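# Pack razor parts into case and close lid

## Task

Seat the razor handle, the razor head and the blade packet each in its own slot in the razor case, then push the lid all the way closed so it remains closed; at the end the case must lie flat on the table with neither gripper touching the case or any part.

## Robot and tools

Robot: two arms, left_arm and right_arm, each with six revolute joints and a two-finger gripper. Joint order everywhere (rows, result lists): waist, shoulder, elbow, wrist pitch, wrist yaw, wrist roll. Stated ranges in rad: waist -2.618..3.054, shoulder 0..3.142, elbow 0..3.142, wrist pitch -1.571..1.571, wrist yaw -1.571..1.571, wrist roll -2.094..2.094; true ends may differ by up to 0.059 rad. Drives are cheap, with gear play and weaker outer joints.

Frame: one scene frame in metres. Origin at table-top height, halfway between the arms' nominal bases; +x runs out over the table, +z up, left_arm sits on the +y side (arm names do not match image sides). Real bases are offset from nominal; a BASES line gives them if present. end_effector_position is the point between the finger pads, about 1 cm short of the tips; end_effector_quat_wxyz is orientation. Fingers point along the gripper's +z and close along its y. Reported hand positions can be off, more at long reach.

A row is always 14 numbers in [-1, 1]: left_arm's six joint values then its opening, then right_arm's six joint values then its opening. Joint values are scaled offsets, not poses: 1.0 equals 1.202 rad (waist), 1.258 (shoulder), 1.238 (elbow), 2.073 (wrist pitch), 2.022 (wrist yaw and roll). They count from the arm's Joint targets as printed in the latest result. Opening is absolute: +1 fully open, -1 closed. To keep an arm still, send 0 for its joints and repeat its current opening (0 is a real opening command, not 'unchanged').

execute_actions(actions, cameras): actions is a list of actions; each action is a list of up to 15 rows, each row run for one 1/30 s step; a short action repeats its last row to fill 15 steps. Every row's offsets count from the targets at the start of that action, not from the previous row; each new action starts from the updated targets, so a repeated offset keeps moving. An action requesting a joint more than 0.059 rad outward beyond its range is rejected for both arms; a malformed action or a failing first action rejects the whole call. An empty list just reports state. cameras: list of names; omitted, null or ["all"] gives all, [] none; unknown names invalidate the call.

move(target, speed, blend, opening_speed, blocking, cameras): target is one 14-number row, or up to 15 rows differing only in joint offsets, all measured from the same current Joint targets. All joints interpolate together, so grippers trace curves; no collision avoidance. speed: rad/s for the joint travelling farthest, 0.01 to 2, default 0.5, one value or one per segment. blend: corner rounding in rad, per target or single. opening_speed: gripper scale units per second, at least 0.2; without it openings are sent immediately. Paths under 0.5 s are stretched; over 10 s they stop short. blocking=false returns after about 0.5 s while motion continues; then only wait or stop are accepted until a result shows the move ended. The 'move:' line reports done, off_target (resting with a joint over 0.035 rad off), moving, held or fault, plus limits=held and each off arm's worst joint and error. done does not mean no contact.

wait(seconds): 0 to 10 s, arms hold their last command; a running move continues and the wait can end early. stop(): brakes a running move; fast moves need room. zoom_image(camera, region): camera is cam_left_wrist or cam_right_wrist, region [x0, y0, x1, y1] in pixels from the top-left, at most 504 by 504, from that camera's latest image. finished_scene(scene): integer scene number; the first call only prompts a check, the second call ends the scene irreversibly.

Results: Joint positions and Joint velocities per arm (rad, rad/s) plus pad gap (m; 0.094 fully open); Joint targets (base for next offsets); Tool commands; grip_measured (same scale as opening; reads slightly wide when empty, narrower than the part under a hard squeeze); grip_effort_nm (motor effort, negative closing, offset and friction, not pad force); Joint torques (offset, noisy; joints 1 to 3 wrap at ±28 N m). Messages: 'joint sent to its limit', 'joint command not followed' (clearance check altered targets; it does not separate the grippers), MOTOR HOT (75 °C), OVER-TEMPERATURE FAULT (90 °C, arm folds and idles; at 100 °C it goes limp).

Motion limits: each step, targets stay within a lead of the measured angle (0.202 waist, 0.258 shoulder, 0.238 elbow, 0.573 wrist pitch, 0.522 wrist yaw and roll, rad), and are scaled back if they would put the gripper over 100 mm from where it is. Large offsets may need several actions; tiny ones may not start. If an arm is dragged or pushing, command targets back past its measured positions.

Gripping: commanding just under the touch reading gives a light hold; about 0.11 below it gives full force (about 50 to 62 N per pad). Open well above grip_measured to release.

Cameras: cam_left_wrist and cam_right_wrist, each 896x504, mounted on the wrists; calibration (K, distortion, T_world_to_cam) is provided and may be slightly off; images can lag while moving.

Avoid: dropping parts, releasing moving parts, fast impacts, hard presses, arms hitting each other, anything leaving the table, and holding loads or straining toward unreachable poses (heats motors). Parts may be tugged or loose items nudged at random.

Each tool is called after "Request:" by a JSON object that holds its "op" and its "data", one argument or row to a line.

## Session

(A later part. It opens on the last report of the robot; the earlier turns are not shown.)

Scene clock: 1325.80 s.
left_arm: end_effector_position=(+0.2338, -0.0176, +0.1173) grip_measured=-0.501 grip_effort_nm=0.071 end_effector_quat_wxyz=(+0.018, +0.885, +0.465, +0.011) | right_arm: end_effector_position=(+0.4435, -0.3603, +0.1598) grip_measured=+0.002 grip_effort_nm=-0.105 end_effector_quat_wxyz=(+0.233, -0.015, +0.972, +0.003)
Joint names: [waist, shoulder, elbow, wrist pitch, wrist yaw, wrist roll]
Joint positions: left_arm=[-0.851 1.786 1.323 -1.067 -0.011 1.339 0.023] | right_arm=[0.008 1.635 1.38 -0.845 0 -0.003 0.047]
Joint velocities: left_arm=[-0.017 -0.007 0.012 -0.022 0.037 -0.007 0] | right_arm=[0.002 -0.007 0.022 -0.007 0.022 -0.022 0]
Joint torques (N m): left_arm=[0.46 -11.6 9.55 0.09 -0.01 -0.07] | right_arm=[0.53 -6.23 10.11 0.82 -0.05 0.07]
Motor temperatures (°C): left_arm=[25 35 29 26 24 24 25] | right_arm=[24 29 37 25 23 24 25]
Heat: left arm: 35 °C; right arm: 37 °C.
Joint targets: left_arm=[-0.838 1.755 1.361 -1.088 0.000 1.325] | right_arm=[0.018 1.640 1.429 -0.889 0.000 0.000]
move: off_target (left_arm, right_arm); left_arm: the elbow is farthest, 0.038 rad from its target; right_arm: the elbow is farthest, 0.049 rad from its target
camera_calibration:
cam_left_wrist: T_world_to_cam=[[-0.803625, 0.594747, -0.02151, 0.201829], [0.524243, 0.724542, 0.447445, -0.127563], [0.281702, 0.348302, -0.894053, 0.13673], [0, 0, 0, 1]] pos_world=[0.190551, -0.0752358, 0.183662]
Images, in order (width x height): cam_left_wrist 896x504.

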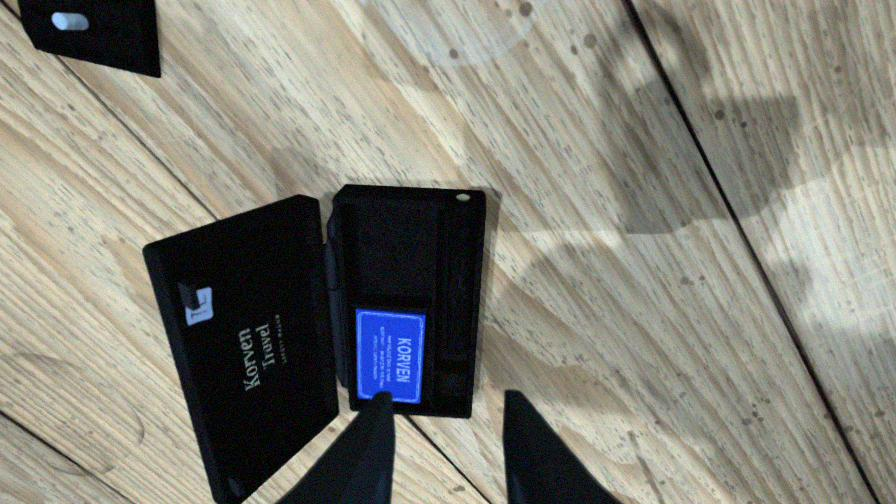

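Request:
{"op": "move", "data": {
  "target": [
    [0,-0.2,-0.05,-0.1,0,0,-0.5,0,0,0,0,0,0,0],
    [0.748,-0.371,-0.372,0.081,0,-0.438,-0.5,0.601,-0.2035,-0.334,0.16,0,0,0]
  ],
  "speed": 0.6,
  "cameras": ["cam_right_wrist"]
}}

Scene clock: 1346.60 s.
left_arm: end_effector_position=(+0.2633, +0.2508, +0.1368) grip_measured=-0.501 grip_effort_nm=0.061 end_effector_quat_wxyz=(+0.102, +0.184, +0.977, +0.034) | right_arm: end_effector_position=(+0.3011, -0.1237, +0.1310) grip_measured=+0.002 grip_effort_nm=-0.110 end_effector_quat_wxyz=(+0.251, -0.364, +0.892, +0.096)
Joint names: [waist, shoulder, elbow, wrist pitch, wrist yaw, wrist roll]
Joint positions: left_arm=[0.066 1.316 0.919 -0.958 -0.011 0.455 0.023] | right_arm=[0.746 1.424 1.027 -0.63 0.006 -0.013 0.047]
Joint velocities: left_arm=[-0.007 0.007 -0.002 0.022 -0.022 0.022 0] | right_arm=[-0.002 0.002 -0.002 -0.007 -0.066 -0.066 0.001]
Joint torques (N m): left_arm=[0.12 -6.82 5.29 1.17 0.02 -0.08] | right_arm=[0.1 -7.87 4.57 2.1 -0.02 0.05]
Motor temperatures (°C): left_arm=[25 33 31 26 24 24 25] | right_arm=[24 30 37 25 23 24 25]
Heat: left arm: 33 °C; right arm: 37 °C.
Joint targets: left_arm=[0.061 1.288 0.900 -0.921 0.000 0.440] | right_arm=[0.740 1.384 1.015 -0.558 0.000 0.000]
move: off_target (left_arm, right_arm); left_arm: the wrist pitch is farthest, 0.038 rad from its target; right_arm: the wrist pitch is farthest, 0.073 rad from its target
camera_calibration:
cam_right_wrist: T_world_to_cam=[[0.69549, -0.718535, -0.00075999, -0.296985], [-0.714468, -0.691439, -0.106993, 0.183093], [0.0763529, 0.0749557, -0.994259, 0.207448], [0, 0, 0, 1]] pos_world=[0.321525, -0.102346, 0.225621]
Images, in order (width x height): cam_right_wrist 896x504.

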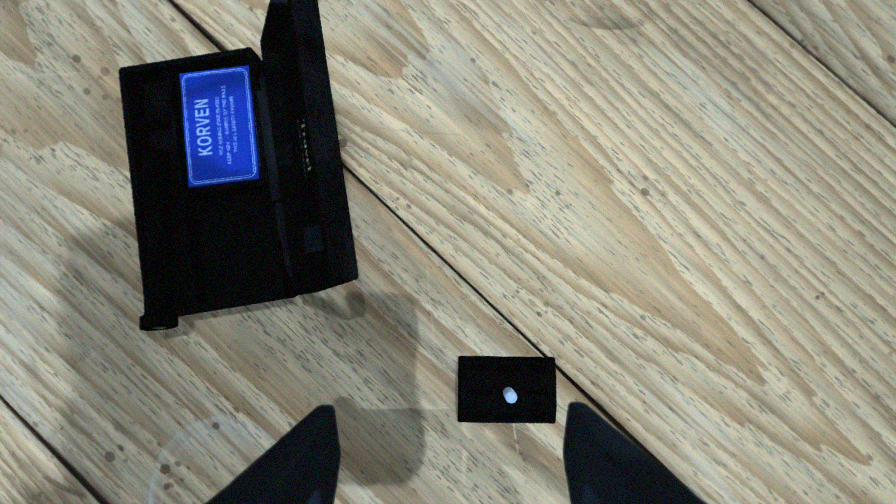

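Request:
{"op": "move", "data": {
  "target": [
    [0,0,0,0,0,0,-0.5,0.3087,0.2,0.477,-0.2508,0,0,-1],
    [0,0,0,0,0,0,-0.5,0.3087,0.477,0.3837,-0.2508,0,0,-1]
  ],
  "speed": 0.5,
  "cameras": ["cam_right_wrist"]
}}

Scene clock: 1373.43 s.
left_arm: end_effector_position=(+0.2637, +0.2508, +0.1369) grip_measured=-0.501 grip_effort_nm=0.061 end_effector_quat_wxyz=(+0.103, +0.183, +0.977, +0.034) | right_arm: end_effector_position=(+0.2005, -0.0305, +0.0501) grip_measured=-0.986 grip_effort_nm=-0.750 end_effector_quat_wxyz=(+0.010, -0.544, +0.839, +0.004)
Joint names: [waist, shoulder, elbow, wrist pitch, wrist yaw, wrist roll]
Joint positions: left_arm=[0.066 1.316 0.919 -0.956 -0.011 0.454 0.023] | right_arm=[1.117 1.991 1.493 -1.052 0.005 -0.014 0.001]
Joint velocities: left_arm=[-0.022 -0.007 -0.007 -0.007 0.022 0.022 0] | right_arm=[0.017 -0.002 0.002 0.022 -0.037 0.007 0]
Joint torques (N m): left_arm=[-0.02 -6.89 5.11 1.16 0.01 -0.08] | right_arm=[0.12 -9.51 4.26 0.25 -0.03 0.06]
Motor temperatures (°C): left_arm=[25 31 29 27 24 24 24] | right_arm=[24 30 34 29 23 24 25]
Heat: left arm: 31 °C; right arm: 34 °C.
Joint targets: left_arm=[0.061 1.288 0.900 -0.921 0.000 0.440] | right_arm=[1.111 1.984 1.491 -1.077 0.000 0.000]
move: done
camera_calibration:
cam_right_wrist: T_world_to_cam=[[0.909017, -0.416738, -0.00429984, -0.193561], [-0.379639, -0.832262, 0.403999, 0.0700248], [-0.17194, -0.365609, -0.914749, 0.160129], [0, 0, 0, 1]] pos_world=[0.230067, 0.0361595, 0.117356]
Images, in order (width x height): cam_right_wrist 896x504.

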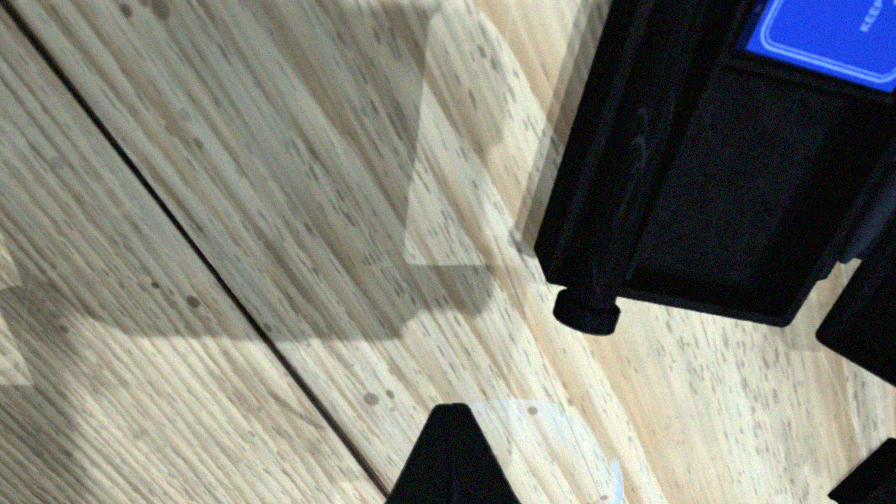

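Request:
{"op": "move", "data": {
  "target": [0,0,0,0,0,0,-0.5,-0.059,-0.043,-0.047,-0.011,0,0,-1],
  "speed": 0.2,
  "cameras": ["cam_right_wrist"]
}}

Scene clock: 1399.70 s.
left_arm: end_effector_position=(+0.2637, +0.2508, +0.1369) grip_measured=-0.501 grip_effort_nm=0.061 end_effector_quat_wxyz=(+0.103, +0.183, +0.977, +0.034) | right_arm: end_effector_position=(+0.2161, -0.0637, +0.0406) grip_measured=-0.986 grip_effort_nm=-0.740 end_effector_quat_wxyz=(-0.020, -0.509, +0.861, -0.013)
Joint names: [waist, shoulder, elbow, wrist pitch, wrist yaw, wrist roll]
Joint positions: left_arm=[0.066 1.316 0.919 -0.956 -0.011 0.454 0.023] | right_arm=[1.036 1.982 1.44 -1.077 0.002 -0.013 0.001]
Joint velocities: left_arm=[0.007 -0.012 0.002 0.066 -0.051 -0.022 0.001] | right_arm=[-0.022 -0.002 0.002 -0.007 0.037 -0.051 0.001]
Joint torques (N m): left_arm=[0.09 -6.79 5.15 1.15 0 -0.07] | right_arm=[-0.13 -13.12 3.73 0.07 -0.02 0.05]
Motor temperatures (°C): left_arm=[25 30 29 27 24 24 24] | right_arm=[24 33 33 26 23 24 26]
Heat: left arm: 30 °C; right arm: 33 °C.
Joint targets: left_arm=[0.061 1.288 0.900 -0.921 0.000 0.440] | right_arm=[1.040 1.930 1.432 -1.100 0.000 0.000]
move: off_target (right_arm); right_arm: the shoulder is farthest, 0.052 rad from its target
camera_calibration:
cam_right_wrist: T_world_to_cam=[[0.871179, -0.490907, -0.00761775, -0.218118], [-0.431235, -0.772516, 0.466107, 0.0645677], [-0.2347, -0.402778, -0.884695, 0.151889], [0, 0, 0, 1]] pos_world=[0.253512, 0.00398126, 0.102618]
Images, in order (width x height): cam_right_wrist 896x504.

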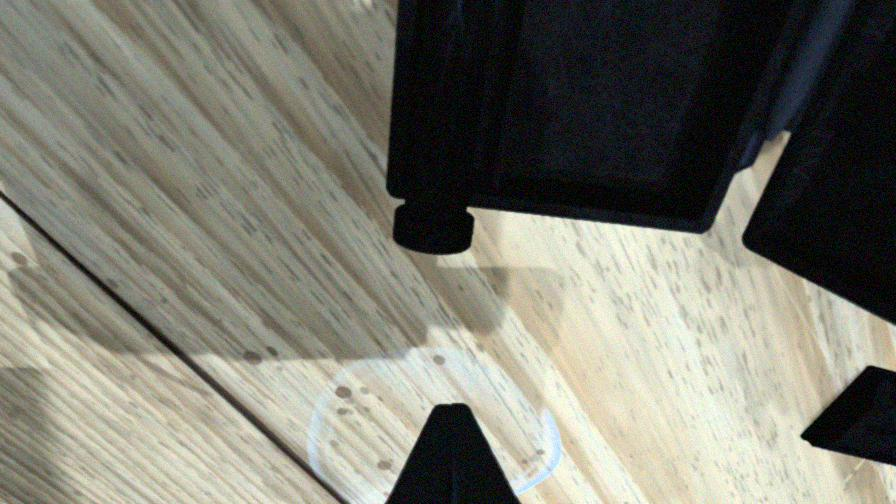

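Request:
{"op": "move", "data": {
  "target": [0,0,0,0,0,0,-0.5,0.015,0.0596,-0.0267,0.042,0,0,-1],
  "speed": 0.15,
  "cameras": ["cam_right_wrist"]
}}

Scene clock: 1413.07 s.
left_arm: end_effector_position=(+0.2637, +0.2508, +0.1369) grip_measured=-0.501 grip_effort_nm=0.056 end_effector_quat_wxyz=(+0.103, +0.183, +0.977, +0.034) | right_arm: end_effector_position=(+0.2104, -0.0674, +0.0274) grip_measured=-0.986 grip_effort_nm=-0.745 end_effector_quat_wxyz=(-0.031, -0.512, +0.858, -0.019)
Joint names: [waist, shoulder, elbow, wrist pitch, wrist yaw, wrist roll]
Joint positions: left_arm=[0.066 1.316 0.919 -0.956 -0.011 0.454 0.023] | right_arm=[1.045 1.999 1.407 -1.052 0.002 -0.013 0.001]
Joint velocities: left_arm=[0.007 -0.012 -0.007 0.066 -0.022 0.007 0] | right_arm=[0.012 -0.017 0.007 -0.051 -0.007 -0.051 0.001]
Joint torques (N m): left_arm=[-0.09 -6.86 5.23 1.17 0.01 -0.07] | right_arm=[0.59 -8.29 3.7 0.64 -0.09 0.07]
Motor temperatures (°C): left_arm=[25 30 29 27 24 24 24] | right_arm=[24 35 33 25 23 24 26]
Heat: left arm: 30 °C; right arm: 35 °C.
Joint targets: left_arm=[0.061 1.288 0.900 -0.921 0.000 0.440] | right_arm=[1.058 2.005 1.399 -1.013 0.000 0.000]
move: off_target (right_arm); right_arm: the wrist pitch is farthest, 0.039 rad from its target
camera_calibration:
cam_right_wrist: T_world_to_cam=[[0.875569, -0.483032, -0.00768683, -0.215387], [-0.418425, -0.766218, 0.487679, 0.0625385], [-0.241455, -0.42378, -0.872989, 0.137102], [0, 0, 0, 1]] pos_world=[0.247858, 0.00198027, 0.0875345]
Images, in order (width x height): cam_right_wrist 896x504.

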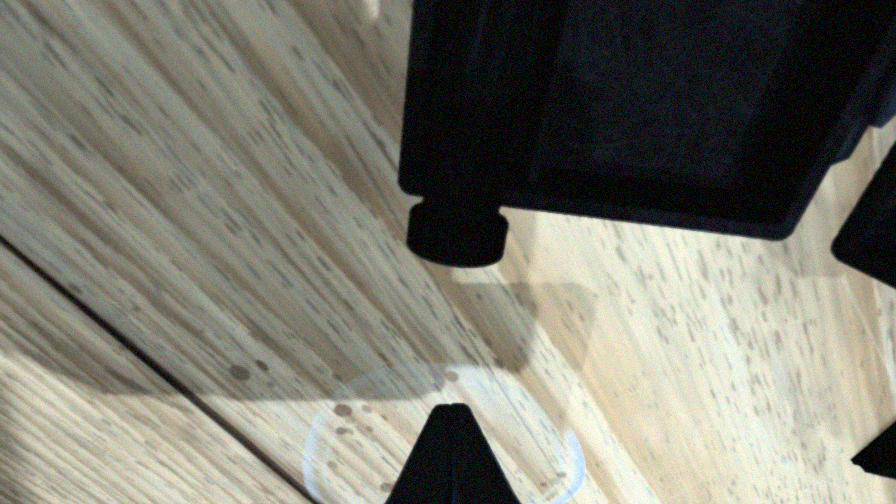

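Request:
{"op": "move", "data": {
  "target": [
    [0,0,0,0,0,0,-0.5,0,0,0.045,0,0,0,-1],
    [0,0,0,0,0,0,-0.5,0,0.0405,0.1058,0.0228,0,0,-1]
  ],
  "speed": 0.1,
  "cameras": ["cam_right_wrist"]
}}

Scene clock: 1437.27 s.
left_arm: end_effector_position=(+0.2637, +0.2508, +0.1369) grip_measured=-0.501 grip_effort_nm=0.061 end_effector_quat_wxyz=(+0.103, +0.183, +0.977, +0.034) | right_arm: end_effector_position=(+0.2265, -0.0384, +0.0295) grip_measured=-0.986 grip_effort_nm=-0.750 end_effector_quat_wxyz=(+0.003, -0.513, +0.859, +0.001)
Joint names: [waist, shoulder, elbow, wrist pitch, wrist yaw, wrist roll]
Joint positions: left_arm=[0.066 1.316 0.919 -0.956 -0.011 0.454 0.023] | right_arm=[1.045 2.045 1.487 -1.008 0.002 -0.013 0.001]
Joint velocities: left_arm=[0.017 -0.007 -0.012 0.007 0.037 -0.066 -0.001] | right_arm=[-0.022 -0.022 0.007 -0.007 0.022 -0.022 0]
Joint torques (N m): left_arm=[0.02 -6.87 5.2 1.13 0.01 -0.05] | right_arm=[0.55 -8.43 8.54 0.84 -0.01 0.05]
Motor temperatures (°C): left_arm=[25 30 29 28 24 24 24] | right_arm=[24 32 33 25 23 24 26]
Heat: left arm: 30 °C; right arm: 33 °C.
Joint targets: left_arm=[0.061 1.288 0.900 -0.921 0.000 0.440] | right_arm=[1.058 2.055 1.530 -0.966 0.000 0.000]
move: off_target (right_arm); right_arm: the elbow is farthest, 0.043 rad from its target
camera_calibration:
cam_right_wrist: T_world_to_cam=[[0.875856, -0.482515, -0.0074507, -0.215514], [-0.43563, -0.797206, 0.417959, 0.0952378], [-0.207611, -0.362827, -0.908435, 0.150806], [0, 0, 0, 1]] pos_world=[0.261557, 0.026652, 0.0955866]
Images, in order (width x height): cam_right_wrist 896x504.

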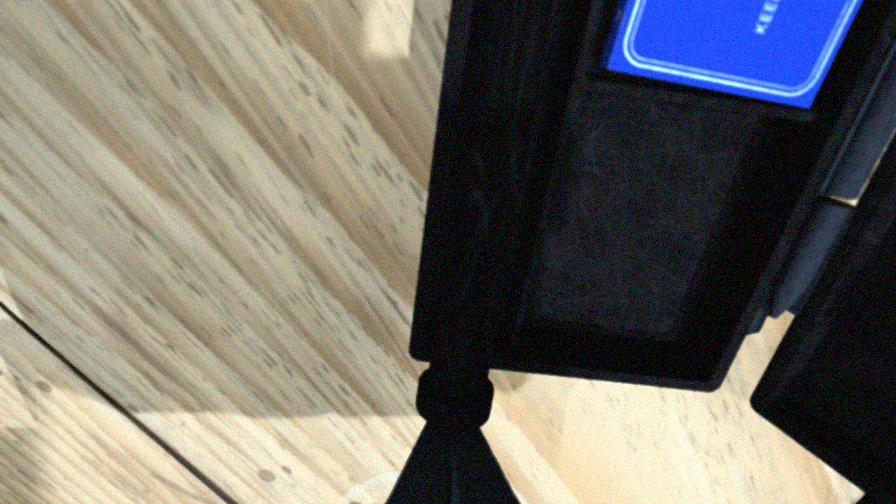

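Request:
{"op": "move", "data": {
  "target": [0,0,0,0,0,0,-0.5,0,0.026,0.04,0,0,0,-1],
  "speed": 0.05,
  "cameras": ["cam_right_wrist"]
}}

Scene clock: 1443.53 s.
left_arm: end_effector_position=(+0.2637, +0.2508, +0.1369) grip_measured=-0.501 grip_effort_nm=0.056 end_effector_quat_wxyz=(+0.103, +0.183, +0.977, +0.034) | right_arm: end_effector_position=(+0.2314, -0.0268, +0.0292) grip_measured=-0.986 grip_effort_nm=-0.750 end_effector_quat_wxyz=(+0.008, -0.513, +0.859, +0.008)
Joint names: [waist, shoulder, elbow, wrist pitch, wrist yaw, wrist roll]
Joint positions: left_arm=[0.066 1.316 0.919 -0.956 -0.011 0.454 0.023] | right_arm=[1.045 2.077 1.535 -1.008 -0.006 -0.013 0.001]
Joint velocities: left_arm=[-0.012 -0.017 -0.007 -0.037 -0.007 0.051 0] | right_arm=[0.002 -0.012 0.002 -0.007 -0.007 -0.022 0.001]
Joint torques (N m): left_arm=[-0.05 -6.84 5.14 1.15 0.01 -0.06] | right_arm=[0.58 -8.7 8.79 0.86 -0.02 0.07]
Motor temperatures (°C): left_arm=[25 30 29 28 24 24 24] | right_arm=[24 33 33 25 23 24 26]
Heat: left arm: 30 °C; right arm: 33 °C.
Joint targets: left_arm=[0.061 1.288 0.900 -0.921 0.000 0.440] | right_arm=[1.058 2.088 1.580 -0.966 0.000 0.000]
move: off_target (right_arm); right_arm: the elbow is farthest, 0.045 rad from its target
camera_calibration:
cam_right_wrist: T_world_to_cam=[[0.875913, -0.482233, -0.0150667, -0.213974], [-0.435854, -0.804291, 0.403916, 0.106982], [-0.2069, -0.347228, -0.914672, 0.156213], [0, 0, 0, 1]] pos_world=[0.266371, 0.0371015, 0.0964481]
Images, in order (width x height): cam_right_wrist 896x504.

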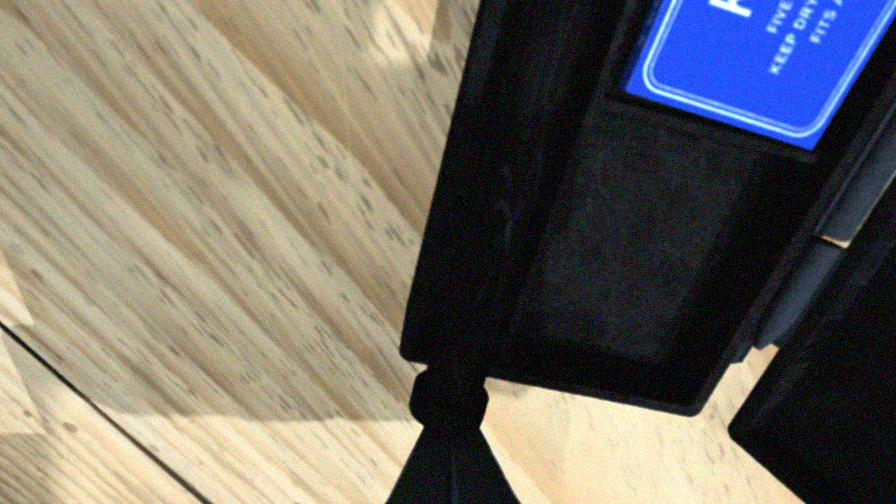

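Request:
{"op": "move", "data": {
  "target": [
    [0,0,0,0,0,0,-0.5,0,-0.149,-0.097,-0.026,0,0,-1],
    [0,0,0,0,0,0,-0.5,-0.08,-0.35,-0.3,0,0,0,-1],
    [0,0,0,0,0,0,-0.5,-0.2646,-0.5596,-0.4564,0.197,0,0,-1]
  ],
  "speed": 0.35,
  "cameras": ["cam_right_wrist"]
}}

Scene clock: 1480.47 s.
left_arm: end_effector_position=(+0.2637, +0.2508, +0.1369) grip_measured=-0.501 grip_effort_nm=0.056 end_effector_quat_wxyz=(+0.103, +0.183, +0.977, +0.034) | right_arm: end_effector_position=(+0.3027, -0.1255, +0.1320) grip_measured=-0.986 grip_effort_nm=-0.755 end_effector_quat_wxyz=(+0.252, -0.360, +0.893, +0.096)
Joint names: [waist, shoulder, elbow, wrist pitch, wrist yaw, wrist roll]
Joint positions: left_arm=[0.066 1.316 0.919 -0.956 -0.011 0.454 0.023] | right_arm=[0.738 1.421 1.027 -0.63 0.005 -0.01 0.001]
Joint velocities: left_arm=[0.017 -0.007 -0.002 -0.007 -0.037 -0.037 0.001] | right_arm=[-0.017 -0.007 -0.002 -0.007 -0.037 0.007 0]
Joint torques (N m): left_arm=[0.01 -6.78 5.18 1.15 0.04 -0.07] | right_arm=[-0.34 -7.46 4.46 2.06 -0.02 0.05]
Motor temperatures (°C): left_arm=[25 30 29 28 24 24 24] | right_arm=[24 34 35 26 23 24 27]
Heat: left arm: 30 °C; right arm: 35 °C.
Joint targets: left_arm=[0.061 1.288 0.900 -0.921 0.000 0.440] | right_arm=[0.740 1.384 1.015 -0.558 0.000 0.000]
move: off_target (right_arm); right_arm: the wrist pitch is farthest, 0.073 rad from its target
camera_calibration:
cam_right_wrist: T_world_to_cam=[[0.688635, -0.725098, -0.00365262, -0.29783], [-0.720974, -0.684164, -0.110069, 0.186445], [0.0773119, 0.0784309, -0.993917, 0.208588], [0, 0, 0, 1]] pos_world=[0.323392, -0.104757, 0.226754]
Images, in order (width x height): cam_right_wrist 896x504.

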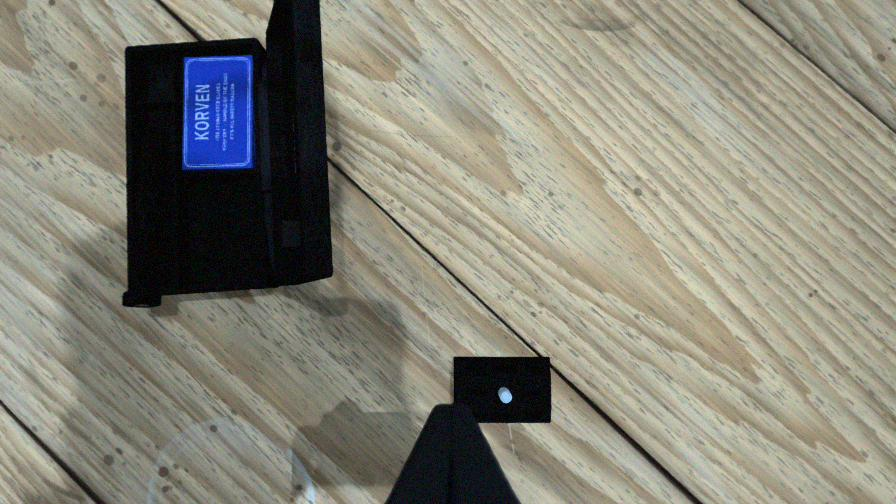

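Request:
{"op": "move", "data": {
  "target": [
    [0,0,0,0,0,0,-0.5,-0.3,0,0,0,0,0,-0.5],
    [-0.748,0.371,0.372,-0.081,0,0.438,-0.5,-0.6,0.2035,0.334,-0.16,0,0,-0.5]
  ],
  "speed": 0.6,
  "cameras": ["cam_left_wrist"]
}}

Request:
{"op": "zoom_image", "data": {
  "camera": "cam_left_wrist",
  "region": [300, 150, 620, 504]
}}

Scene clock: 1498.60 s.
left_arm: end_effector_position=(+0.2345, -0.0176, +0.1282) grip_measured=-0.501 grip_effort_nm=0.056 end_effector_quat_wxyz=(+0.036, +0.881, +0.472, +0.015) | right_arm: end_effector_position=(+0.4431, -0.3579, +0.1593) grip_measured=-0.502 grip_effort_nm=0.120 end_effector_quat_wxyz=(+0.232, -0.018, +0.972, +0.003)
Joint names: [waist, shoulder, elbow, wrist pitch, wrist yaw, wrist roll]
Joint positions: left_arm=[-0.85 1.747 1.318 -1.065 -0.011 1.325 0.023] | right_arm=[0.014 1.635 1.378 -0.845 0 -0.003 0.023]
Joint velocities: left_arm=[-0.017 -0.002 0.017 -0.007 -0.051 0.081 0] | right_arm=[-0.017 0.017 -0.012 0.022 -0.081 0.066 0.001]
Joint torques (N m): left_arm=[0.46 -8.24 9.95 0.16 0 0.1] | right_arm=[-0.14 -6.17 10.07 0.82 0 0.05]
Motor temperatures (°C): left_arm=[25 30 29 28 24 24 24] | right_arm=[24 34 33 29 23 24 27]
Heat: left arm: 30 °C; right arm: 34 °C.
Joint targets: left_arm=[-0.838 1.755 1.361 -1.088 0.000 1.325] | right_arm=[0.019 1.640 1.428 -0.889 0.000 0.000]
move: off_target (left_arm, right_arm); left_arm: the elbow is farthest, 0.042 rad from its target; right_arm: the elbow is farthest, 0.050 rad from its target
camera_calibration:
cam_left_wrist: T_world_to_cam=[[-0.811733, 0.581336, -0.0560083, 0.208799], [0.502707, 0.744301, 0.439662, -0.126345], [0.297278, 0.328732, -0.896416, 0.142511], [0, 0, 0, 1]] pos_world=[0.190638, -0.0741922, 0.194993]
Images, in order (width x height): cam_left_wrist 896x504.

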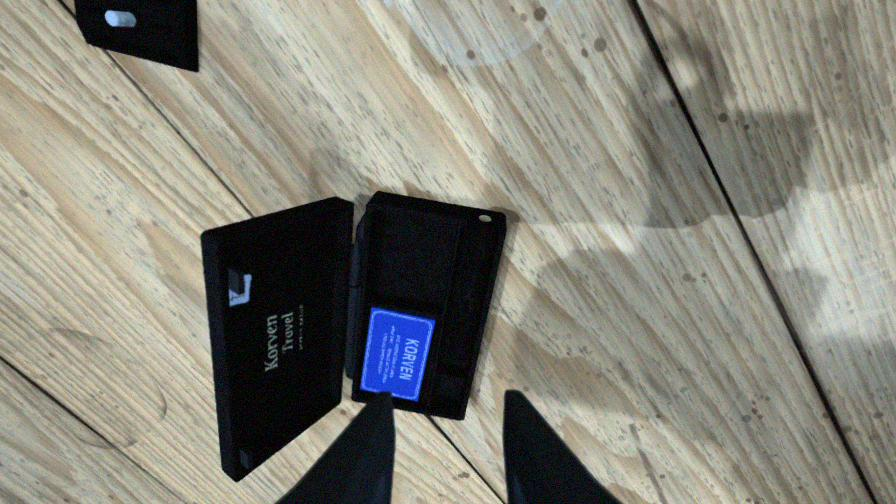

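Scaled by 1.424 from the camera's 896x504 image, which has a finer 1280x720 frame.

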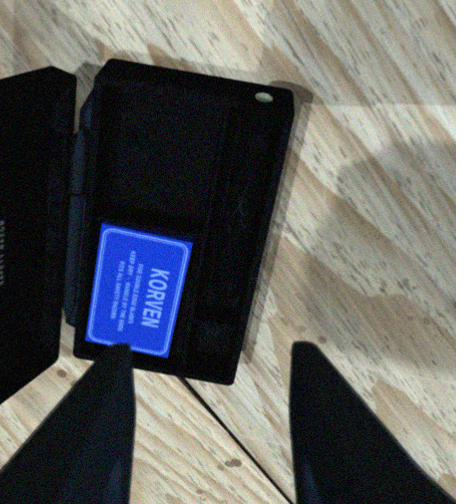

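Request:
{"op": "move", "data": {
  "target": [0.06,0.108,-0.171,0.122,0,0.122,-0.5,0,0,0,0,0,0,-0.5],
  "speed": 0.3,
  "cameras": ["cam_left_wrist"]
}}

Scene clock: 1521.90 s.
left_arm: end_effector_position=(+0.2463, +0.0070, +0.0491) grip_measured=-0.501 grip_effort_nm=0.042 end_effector_quat_wxyz=(-0.005, +0.916, +0.402, +0.004) | right_arm: end_effector_position=(+0.4431, -0.3579, +0.1593) grip_measured=-0.502 grip_effort_nm=0.115 end_effector_quat_wxyz=(+0.232, -0.018, +0.972, +0.003)
Joint names: [waist, shoulder, elbow, wrist pitch, wrist yaw, wrist roll]
Joint positions: left_arm=[-0.771 1.885 1.163 -0.853 -0.011 1.558 0.023] | right_arm=[0.014 1.635 1.378 -0.845 0 -0.003 0.023]
Joint velocities: left_arm=[0.017 -0.002 0.017 0.037 0.007 -0.037 0.001] | right_arm=[-0.017 -0.017 -0.012 -0.022 0.022 -0.051 -0.001]
Joint torques (N m): left_arm=[0.29 -8.9 4.63 0.39 0.03 0.09] | right_arm=[-0.14 -6.15 10.11 0.8 0 0.05]
Motor temperatures (°C): left_arm=[25 31 30 27 24 24 24] | right_arm=[24 31 36 26 23 24 26]
Heat: left arm: 31 °C; right arm: 36 °C.
Joint targets: left_arm=[-0.766 1.891 1.149 -0.836 0.000 1.572] | right_arm=[0.019 1.640 1.428 -0.889 0.000 0.000]
move: off_target (right_arm); right_arm: the elbow is farthest, 0.050 rad from its target
camera_calibration:
cam_left_wrist: T_world_to_cam=[[-0.712979, 0.700697, 0.0261685, 0.170403], [0.632715, 0.626824, 0.454713, -0.147781], [0.302213, 0.340758, -0.890253, 0.058403], [0, 0, 0, 1]] pos_world=[0.197347, -0.0466698, 0.114732]
Images, in order (width x height): cam_left_wrist 896x504.

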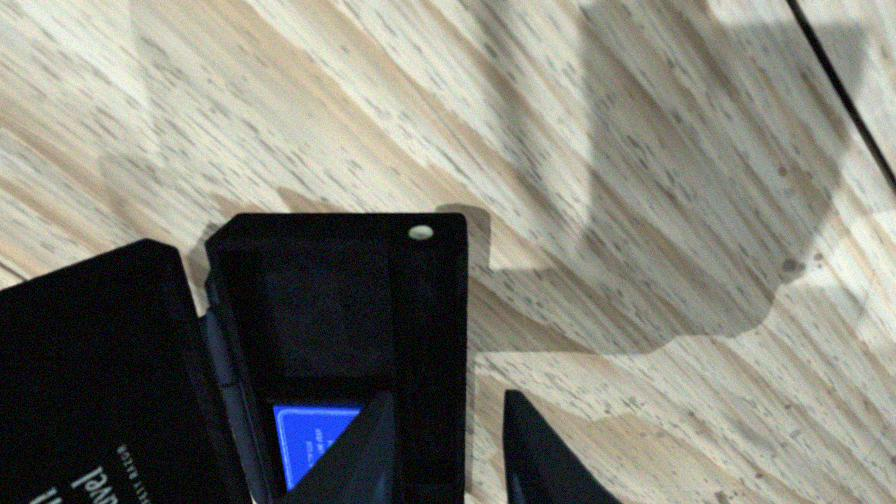

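Request:
{"op": "move", "data": {
  "target": [
    [0,0.003,-0.036,0.015,0,0,-0.5,0,0,0,0,0,0,-0.5],
    [0,0.016,-0.0517,0.041,0,0,-0.5,0,0,0,0,0,0,-0.5]
  ],
  "speed": 0.1,
  "cameras": ["cam_left_wrist"]
}}

Scene clock: 1534.97 s.
left_arm: end_effector_position=(+0.2462, +0.0071, +0.0337) grip_measured=-0.501 grip_effort_nm=0.051 end_effector_quat_wxyz=(+0.005, +0.916, +0.401, +0.008) | right_arm: end_effector_position=(+0.4431, -0.3579, +0.1593) grip_measured=-0.502 grip_effort_nm=0.115 end_effector_quat_wxyz=(+0.232, -0.018, +0.972, +0.003)
Joint names: [waist, shoulder, elbow, wrist pitch, wrist yaw, wrist roll]
Joint positions: left_arm=[-0.771 1.896 1.108 -0.766 -0.011 1.561 0.023] | right_arm=[0.014 1.635 1.378 -0.845 0 -0.003 0.023]
Joint velocities: left_arm=[-0.012 -0.002 -0.002 -0.022 -0.051 -0.022 0] | right_arm=[0.012 -0.017 -0.007 -0.095 0.037 0.051 0]
Joint torques (N m): left_arm=[0.35 -8.18 3.84 0.47 0.01 0.11] | right_arm=[-0.17 -6.15 10.09 0.82 0 0.06]
Motor temperatures (°C): left_arm=[25 30 29 27 24 24 24] | right_arm=[24 31 37 26 23 24 26]
Heat: left arm: 30 °C; right arm: 37 °C.
Joint targets: left_arm=[-0.766 1.911 1.085 -0.751 0.000 1.572] | right_arm=[0.019 1.640 1.428 -0.889 0.000 0.000]
move: off_target (right_arm); right_arm: the elbow is farthest, 0.050 rad from its target
camera_calibration:
cam_left_wrist: T_world_to_cam=[[-0.711067, 0.703108, 0.00473627, 0.170875], [0.62754, 0.631577, 0.455307, -0.13958], [0.317139, 0.326726, -0.890322, 0.0411708], [0, 0, 0, 1]] pos_world=[0.196038, -0.0454394, 0.0993977]
Images, in order (width x height): cam_left_wrist 896x504.

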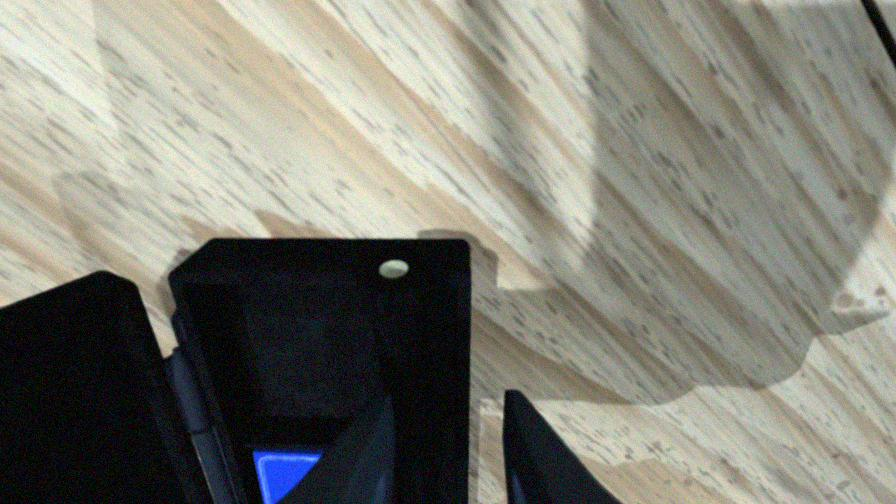

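Request:
{"op": "move", "data": {
  "target": [
    [0,-0.051,0.0565,0,0,0,-0.5,0,0,0,0,0,0,-0.5],
    [0,-0.051,0.0565,-0.036,0,0,-0.5,0,0,0,0,0,0,-0.5]
  ],
  "speed": 0.1,
  "cameras": ["cam_left_wrist"]
}}

Request:
{"op": "zoom_image", "data": {
  "camera": "cam_left_wrist",
  "region": [300, 180, 560, 504]
}}

Scene clock: 1549.53 s.
left_arm: end_effector_position=(+0.2443, +0.0089, +0.0419) grip_measured=-0.501 grip_effort_nm=0.056 end_effector_quat_wxyz=(+0.002, +0.918, +0.396, +0.007) | right_arm: end_effector_position=(+0.4431, -0.3579, +0.1593) grip_measured=-0.502 grip_effort_nm=0.115 end_effector_quat_wxyz=(+0.232, -0.018, +0.972, +0.003)
Joint names: [waist, shoulder, elbow, wrist pitch, wrist yaw, wrist roll]
Joint positions: left_arm=[-0.771 1.878 1.12 -0.804 -0.011 1.572 0.023] | right_arm=[0.014 1.635 1.378 -0.845 0 -0.003 0.023]
Joint velocities: left_arm=[-0.017 -0.022 0.002 -0.022 -0.037 0.051 0] | right_arm=[0.002 -0.002 -0.007 0.051 -0.022 0.037 -0.001]
Joint torques (N m): left_arm=[0.28 -11.88 8.62 0.01 -0.01 0.11] | right_arm=[-0.13 -6.16 10.07 0.81 0.01 0.04]
Motor temperatures (°C): left_arm=[25 30 29 27 24 24 24] | right_arm=[24 31 37 26 23 24 26]
Heat: left arm: 30 °C; right arm: 37 °C.
Joint targets: left_arm=[-0.766 1.847 1.155 -0.825 0.000 1.572] | right_arm=[0.019 1.640 1.428 -0.889 0.000 0.000]
move: off_target (right_arm); right_arm: the elbow is farthest, 0.050 rad from its target
camera_calibration:
cam_left_wrist: T_world_to_cam=[[-0.703429, 0.710655, 0.012528, 0.165982], [0.63681, 0.622311, 0.455194, -0.145409], [0.315689, 0.328175, -0.890304, 0.0487886], [0, 0, 0, 1]] pos_world=[0.193953, -0.0434776, 0.107547]
Images, in order (width x height): cam_left_wrist 896x504.

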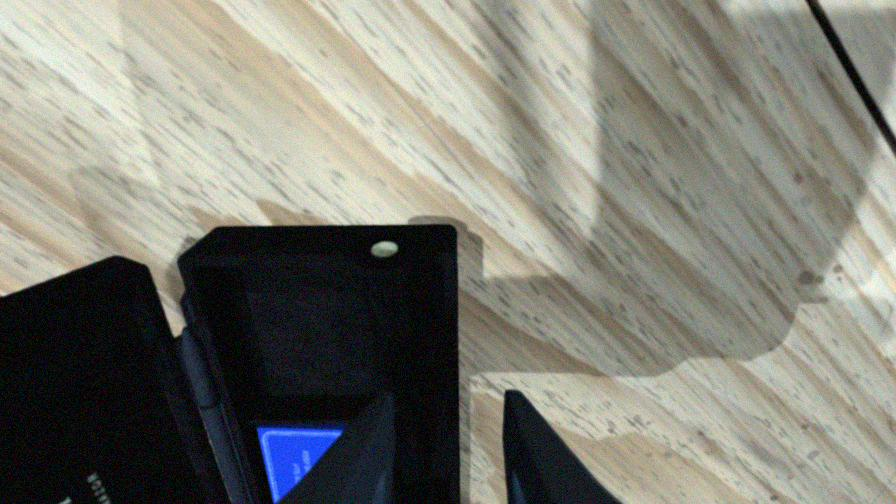

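Scaled by 1.556 from the camera's 896x504 image, which has a finer 1280x720 frame.

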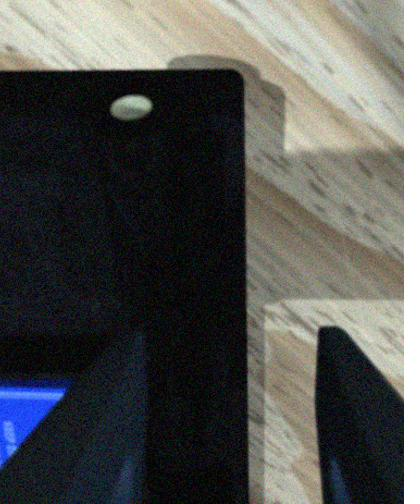

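Request:
{"op": "move", "data": {
  "target": [0,-0.015,-0.0646,0,0,0,-0.5,0,0,0,0,0,0,-0.5],
  "speed": 0.1,
  "cameras": ["cam_left_wrist"]
}}

Request:
{"op": "zoom_image", "data": {
  "camera": "cam_left_wrist",
  "region": [300, 180, 560, 504]
}}

Scene clock: 1561.80 s.
left_arm: end_effector_position=(+0.2371, +0.0156, +0.0401) grip_measured=-0.501 grip_effort_nm=0.051 end_effector_quat_wxyz=(-0.006, +0.918, +0.396, +0.004) | right_arm: end_effector_position=(+0.4431, -0.3579, +0.1593) grip_measured=-0.502 grip_effort_nm=0.120 end_effector_quat_wxyz=(+0.232, -0.018, +0.972, +0.003)
Joint names: [waist, shoulder, elbow, wrist pitch, wrist yaw, wrist roll]
Joint positions: left_arm=[-0.771 1.862 1.091 -0.807 -0.011 1.57 0.023] | right_arm=[0.014 1.635 1.378 -0.845 0 -0.003 0.023]
Joint velocities: left_arm=[-0.007 0.002 -0.017 -0.022 -0.051 -0.007 -0.001] | right_arm=[-0.027 -0.017 0.007 -0.037 0.007 -0.037 0]
Joint torques (N m): left_arm=[0.34 -11.99 4.42 0.02 0.01 0.1] | right_arm=[-0.13 -6.15 10.09 0.82 0 0.06]
Motor temperatures (°C): left_arm=[25 31 30 27 24 24 24] | right_arm=[24 30 37 26 23 24 26]
Heat: left arm: 31 °C; right arm: 37 °C.
Joint targets: left_arm=[-0.766 1.828 1.075 -0.825 0.000 1.572] | right_arm=[0.019 1.640 1.428 -0.889 0.000 0.000]
move: off_target (right_arm); right_arm: the elbow is farthest, 0.050 rad from its target
camera_calibration:
cam_left_wrist: T_world_to_cam=[[-0.704262, 0.709333, 0.0293708, 0.155747], [0.641439, 0.618033, 0.454524, -0.145227], [0.304257, 0.338944, -0.89025, 0.0497553], [0, 0, 0, 1]] pos_world=[0.187702, -0.0375859, 0.105729]
Images, in order (width x height): cam_left_wrist 896x504.

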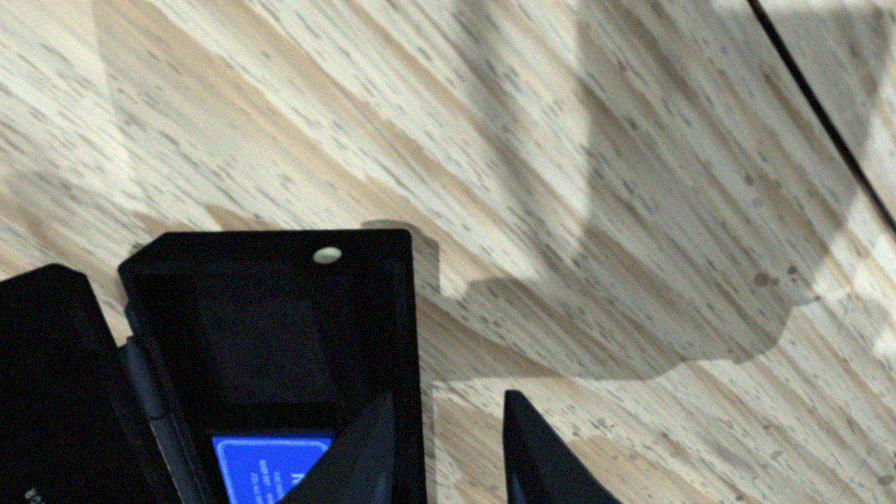

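Scaled by 1.556 from the camera's 896x504 image, which has a finer 1280x720 frame.

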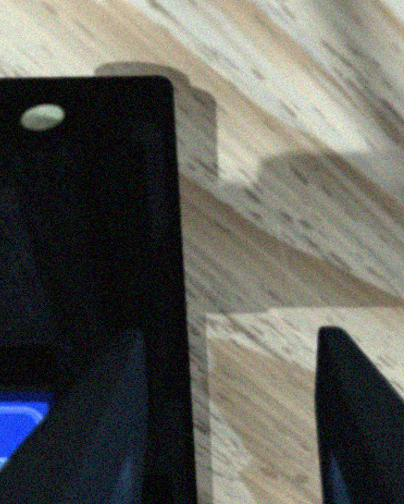

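Request:
{"op": "move", "data": {
  "target": [
    [0,0,0.06,0,0,0,-0.5,0,0,0,0,0,0,-0.5],
    [0,0.073,0.131,-0.0246,0,0,-0.5,0,0,0,0,0,0,-0.5]
  ],
  "speed": 0.15,
  "cameras": ["cam_left_wrist"]
}}

Request:
{"op": "zoom_image", "data": {
  "camera": "cam_left_wrist",
  "region": [340, 180, 600, 504]
}}

Scene clock: 1576.10 s.
left_arm: end_effector_position=(+0.2529, +0.0008, +0.0490) grip_measured=-0.501 grip_effort_nm=0.061 end_effector_quat_wxyz=(-0.001, +0.918, +0.396, +0.006) | right_arm: end_effector_position=(+0.4431, -0.3579, +0.1593) grip_measured=-0.502 grip_effort_nm=0.115 end_effector_quat_wxyz=(+0.232, -0.018, +0.972, +0.003)
Joint names: [waist, shoulder, elbow, wrist pitch, wrist yaw, wrist roll]
Joint positions: left_arm=[-0.771 1.91 1.197 -0.855 -0.011 1.572 0.023] | right_arm=[0.014 1.635 1.378 -0.845 0 -0.003 0.023]
Joint velocities: left_arm=[0.007 -0.007 0.007 0.007 0.007 0.037 0] | right_arm=[-0.002 0.012 0.002 -0.022 0.007 -0.007 0]
Joint torques (N m): left_arm=[0.36 -8.9 9.1 0.03 0.03 0.1] | right_arm=[-0.16 -6.16 10.1 0.81 -0.01 0.05]
Motor temperatures (°C): left_arm=[25 31 29 26 24 24 24] | right_arm=[24 30 38 26 23 24 26]
Heat: left arm: 31 °C; right arm: 38 °C.
Joint targets: left_arm=[-0.766 1.920 1.237 -0.876 0.000 1.572] | right_arm=[0.019 1.640 1.428 -0.889 0.000 0.000]
move: off_target (left_arm, right_arm); left_arm: the elbow is farthest, 0.040 rad from its target; right_arm: the elbow is farthest, 0.050 rad from its target
camera_calibration:
cam_left_wrist: T_world_to_cam=[[-0.70336, 0.710589, 0.0186595, 0.177436], [0.638842, 0.620396, 0.454961, -0.149605], [0.311714, 0.331922, -0.890316, 0.0561156], [0, 0, 0, 1]] pos_world=[0.202884, -0.051896, 0.114714]
Images, in order (width x height): cam_left_wrist 896x504.

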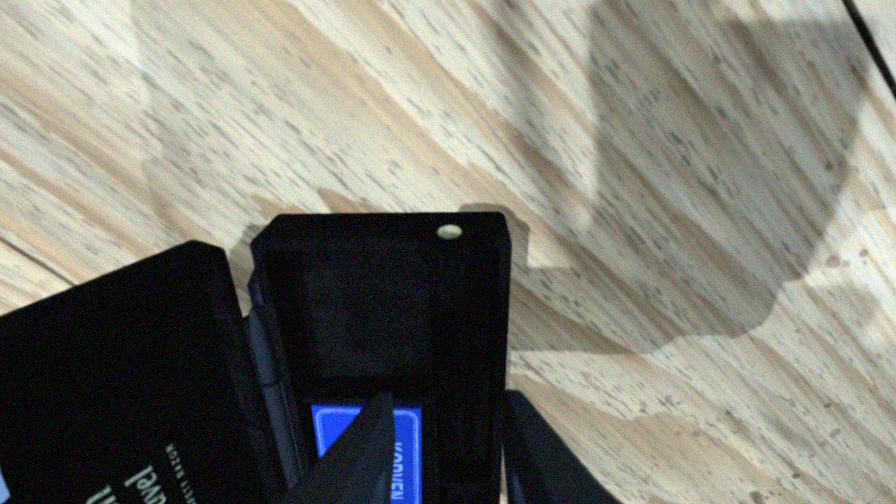

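Scaled by 1.556 from the camera's 896x504 image, which has a finer 1280x720 frame.

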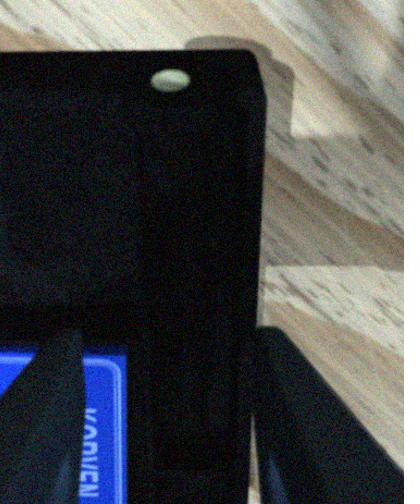

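Request:
{"op": "move", "data": {
  "target": [
    [0,0,-0.045,0,0,0,-0.5,0,0,0,0,0,0,-0.5],
    [0,0.027,-0.0735,0.055,0,0,-0.5,0,0,0,0,0,0,-0.5]
  ],
  "speed": 0.12,
  "cameras": ["cam_left_wrist"]
}}

Request:
{"op": "zoom_image", "data": {
  "camera": "cam_left_wrist",
  "region": [340, 180, 600, 504]
}}

Scene clock: 1586.43 s.
left_arm: end_effector_position=(+0.2538, -0.0001, +0.0312) grip_measured=-0.501 grip_effort_nm=0.051 end_effector_quat_wxyz=(+0.002, +0.918, +0.396, +0.007) | right_arm: end_effector_position=(+0.4431, -0.3579, +0.1593) grip_measured=-0.502 grip_effort_nm=0.115 end_effector_quat_wxyz=(+0.232, -0.018, +0.972, +0.003)
Joint names: [waist, shoulder, elbow, wrist pitch, wrist yaw, wrist roll]
Joint positions: left_arm=[-0.771 1.942 1.162 -0.781 -0.011 1.572 0.023] | right_arm=[0.014 1.635 1.378 -0.845 0 -0.003 0.023]
Joint velocities: left_arm=[-0.007 0.002 0.002 -0.022 -0.022 -0.007 -0.001] | right_arm=[0.027 -0.002 0.007 -0.066 -0.007 0.051 0.001]
Joint torques (N m): left_arm=[0.4 -8.84 4.33 0.5 0.01 0.1] | right_arm=[-0.14 -6.17 10.07 0.82 0 0.06]
Motor temperatures (°C): left_arm=[25 31 30 26 24 24 24] | right_arm=[24 30 38 26 23 24 26]
Heat: left arm: 31 °C; right arm: 38 °C.
Joint targets: left_arm=[-0.766 1.954 1.146 -0.762 0.000 1.572] | right_arm=[0.019 1.640 1.428 -0.889 0.000 0.000]
move: off_target (right_arm); right_arm: the elbow is farthest, 0.050 rad from its target
camera_calibration:
cam_left_wrist: T_world_to_cam=[[-0.703429, 0.710655, 0.012528, 0.179215], [0.63681, 0.622311, 0.455194, -0.141031], [0.315689, 0.328175, -0.890304, 0.0392291], [0, 0, 0, 1]] pos_world=[0.203491, -0.0524688, 0.0968773]
Images, in order (width x height): cam_left_wrist 896x504.

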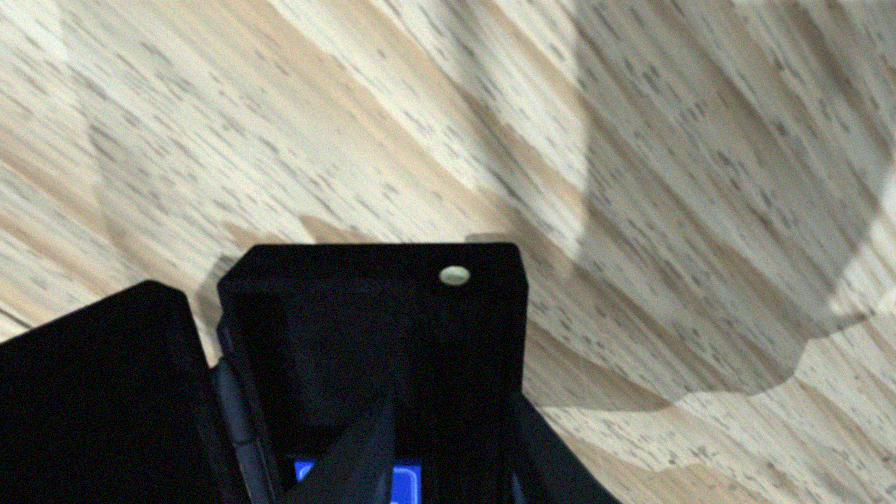

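Scaled by 1.556 from the camera's 896x504 image, which has a finer 1280x720 frame.

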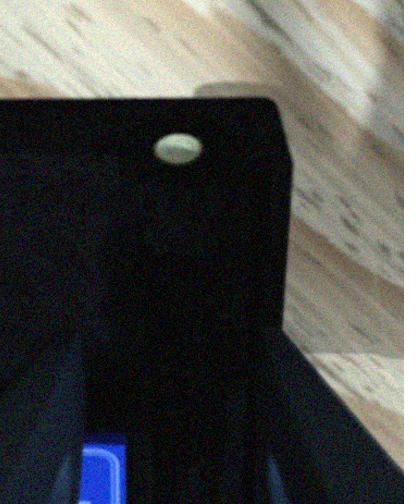

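Request:
{"op": "move", "data": {
  "target": [0,0,0,0,0,0,-0.92,0,0,0,0,0,0,-0.5],
  "opening_speed": 0.4,
  "cameras": ["cam_left_wrist"]
}}

Scene clock: 1591.07 s.
left_arm: end_effector_position=(+0.2543, +0.0002, +0.0317) grip_measured=-0.915 grip_effort_nm=-0.286 end_effector_quat_wxyz=(+0.003, +0.916, +0.402, +0.007) | right_arm: end_effector_position=(+0.4431, -0.3579, +0.1593) grip_measured=-0.502 grip_effort_nm=0.120 end_effector_quat_wxyz=(+0.232, -0.018, +0.972, +0.003)
Joint names: [waist, shoulder, elbow, wrist pitch, wrist yaw, wrist roll]
Joint positions: left_arm=[-0.77 1.941 1.162 -0.781 -0.011 1.56 0.004] | right_arm=[0.014 1.635 1.378 -0.845 0 -0.003 0.023]
Joint velocities: left_arm=[0.002 0.007 -0.017 -0.037 -0.051 0.066 0.001] | right_arm=[-0.022 -0.017 0.002 0.022 0.007 0.051 0.001]
Joint torques (N m): left_arm=[0.4 -8.88 4.4 0.47 -0.01 0.1] | right_arm=[-0.2 -6.16 10.13 0.82 0 0.05]
Motor temperatures (°C): left_arm=[25 31 29 26 24 24 24] | right_arm=[24 30 38 26 23 24 26]
Heat: left arm: 31 °C; right arm: 38 °C.
Joint targets: left_arm=[-0.766 1.954 1.146 -0.762 0.000 1.572] | right_arm=[0.019 1.640 1.428 -0.889 0.000 0.000]
move: off_target (right_arm); right_arm: the elbow is farthest, 0.050 rad from its target
camera_calibration:
cam_left_wrist: T_world_to_cam=[[-0.713186, 0.700891, 0.0108525, 0.181925], [0.627637, 0.6316, 0.455141, -0.139381], [0.31215, 0.331411, -0.890353, 0.0403251], [0, 0, 0, 1]] pos_world=[0.20464, -0.0528406, 0.0973673]
Images, in order (width x height): cam_left_wrist 896x504.

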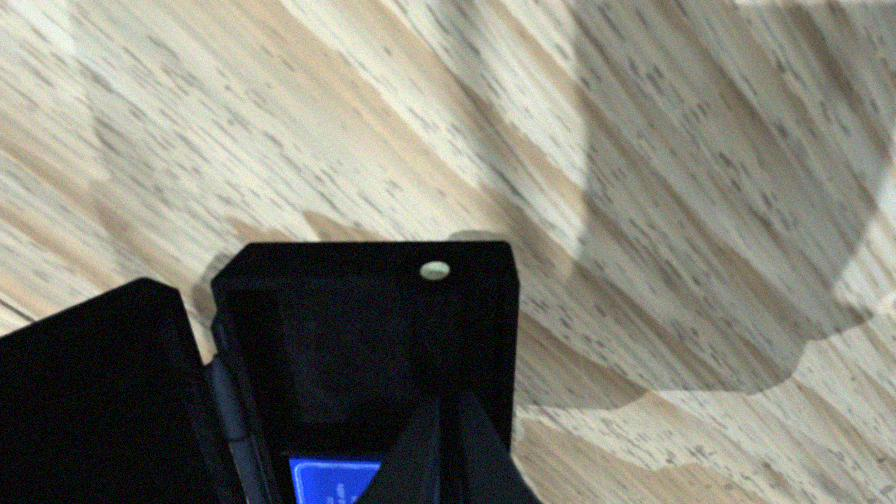

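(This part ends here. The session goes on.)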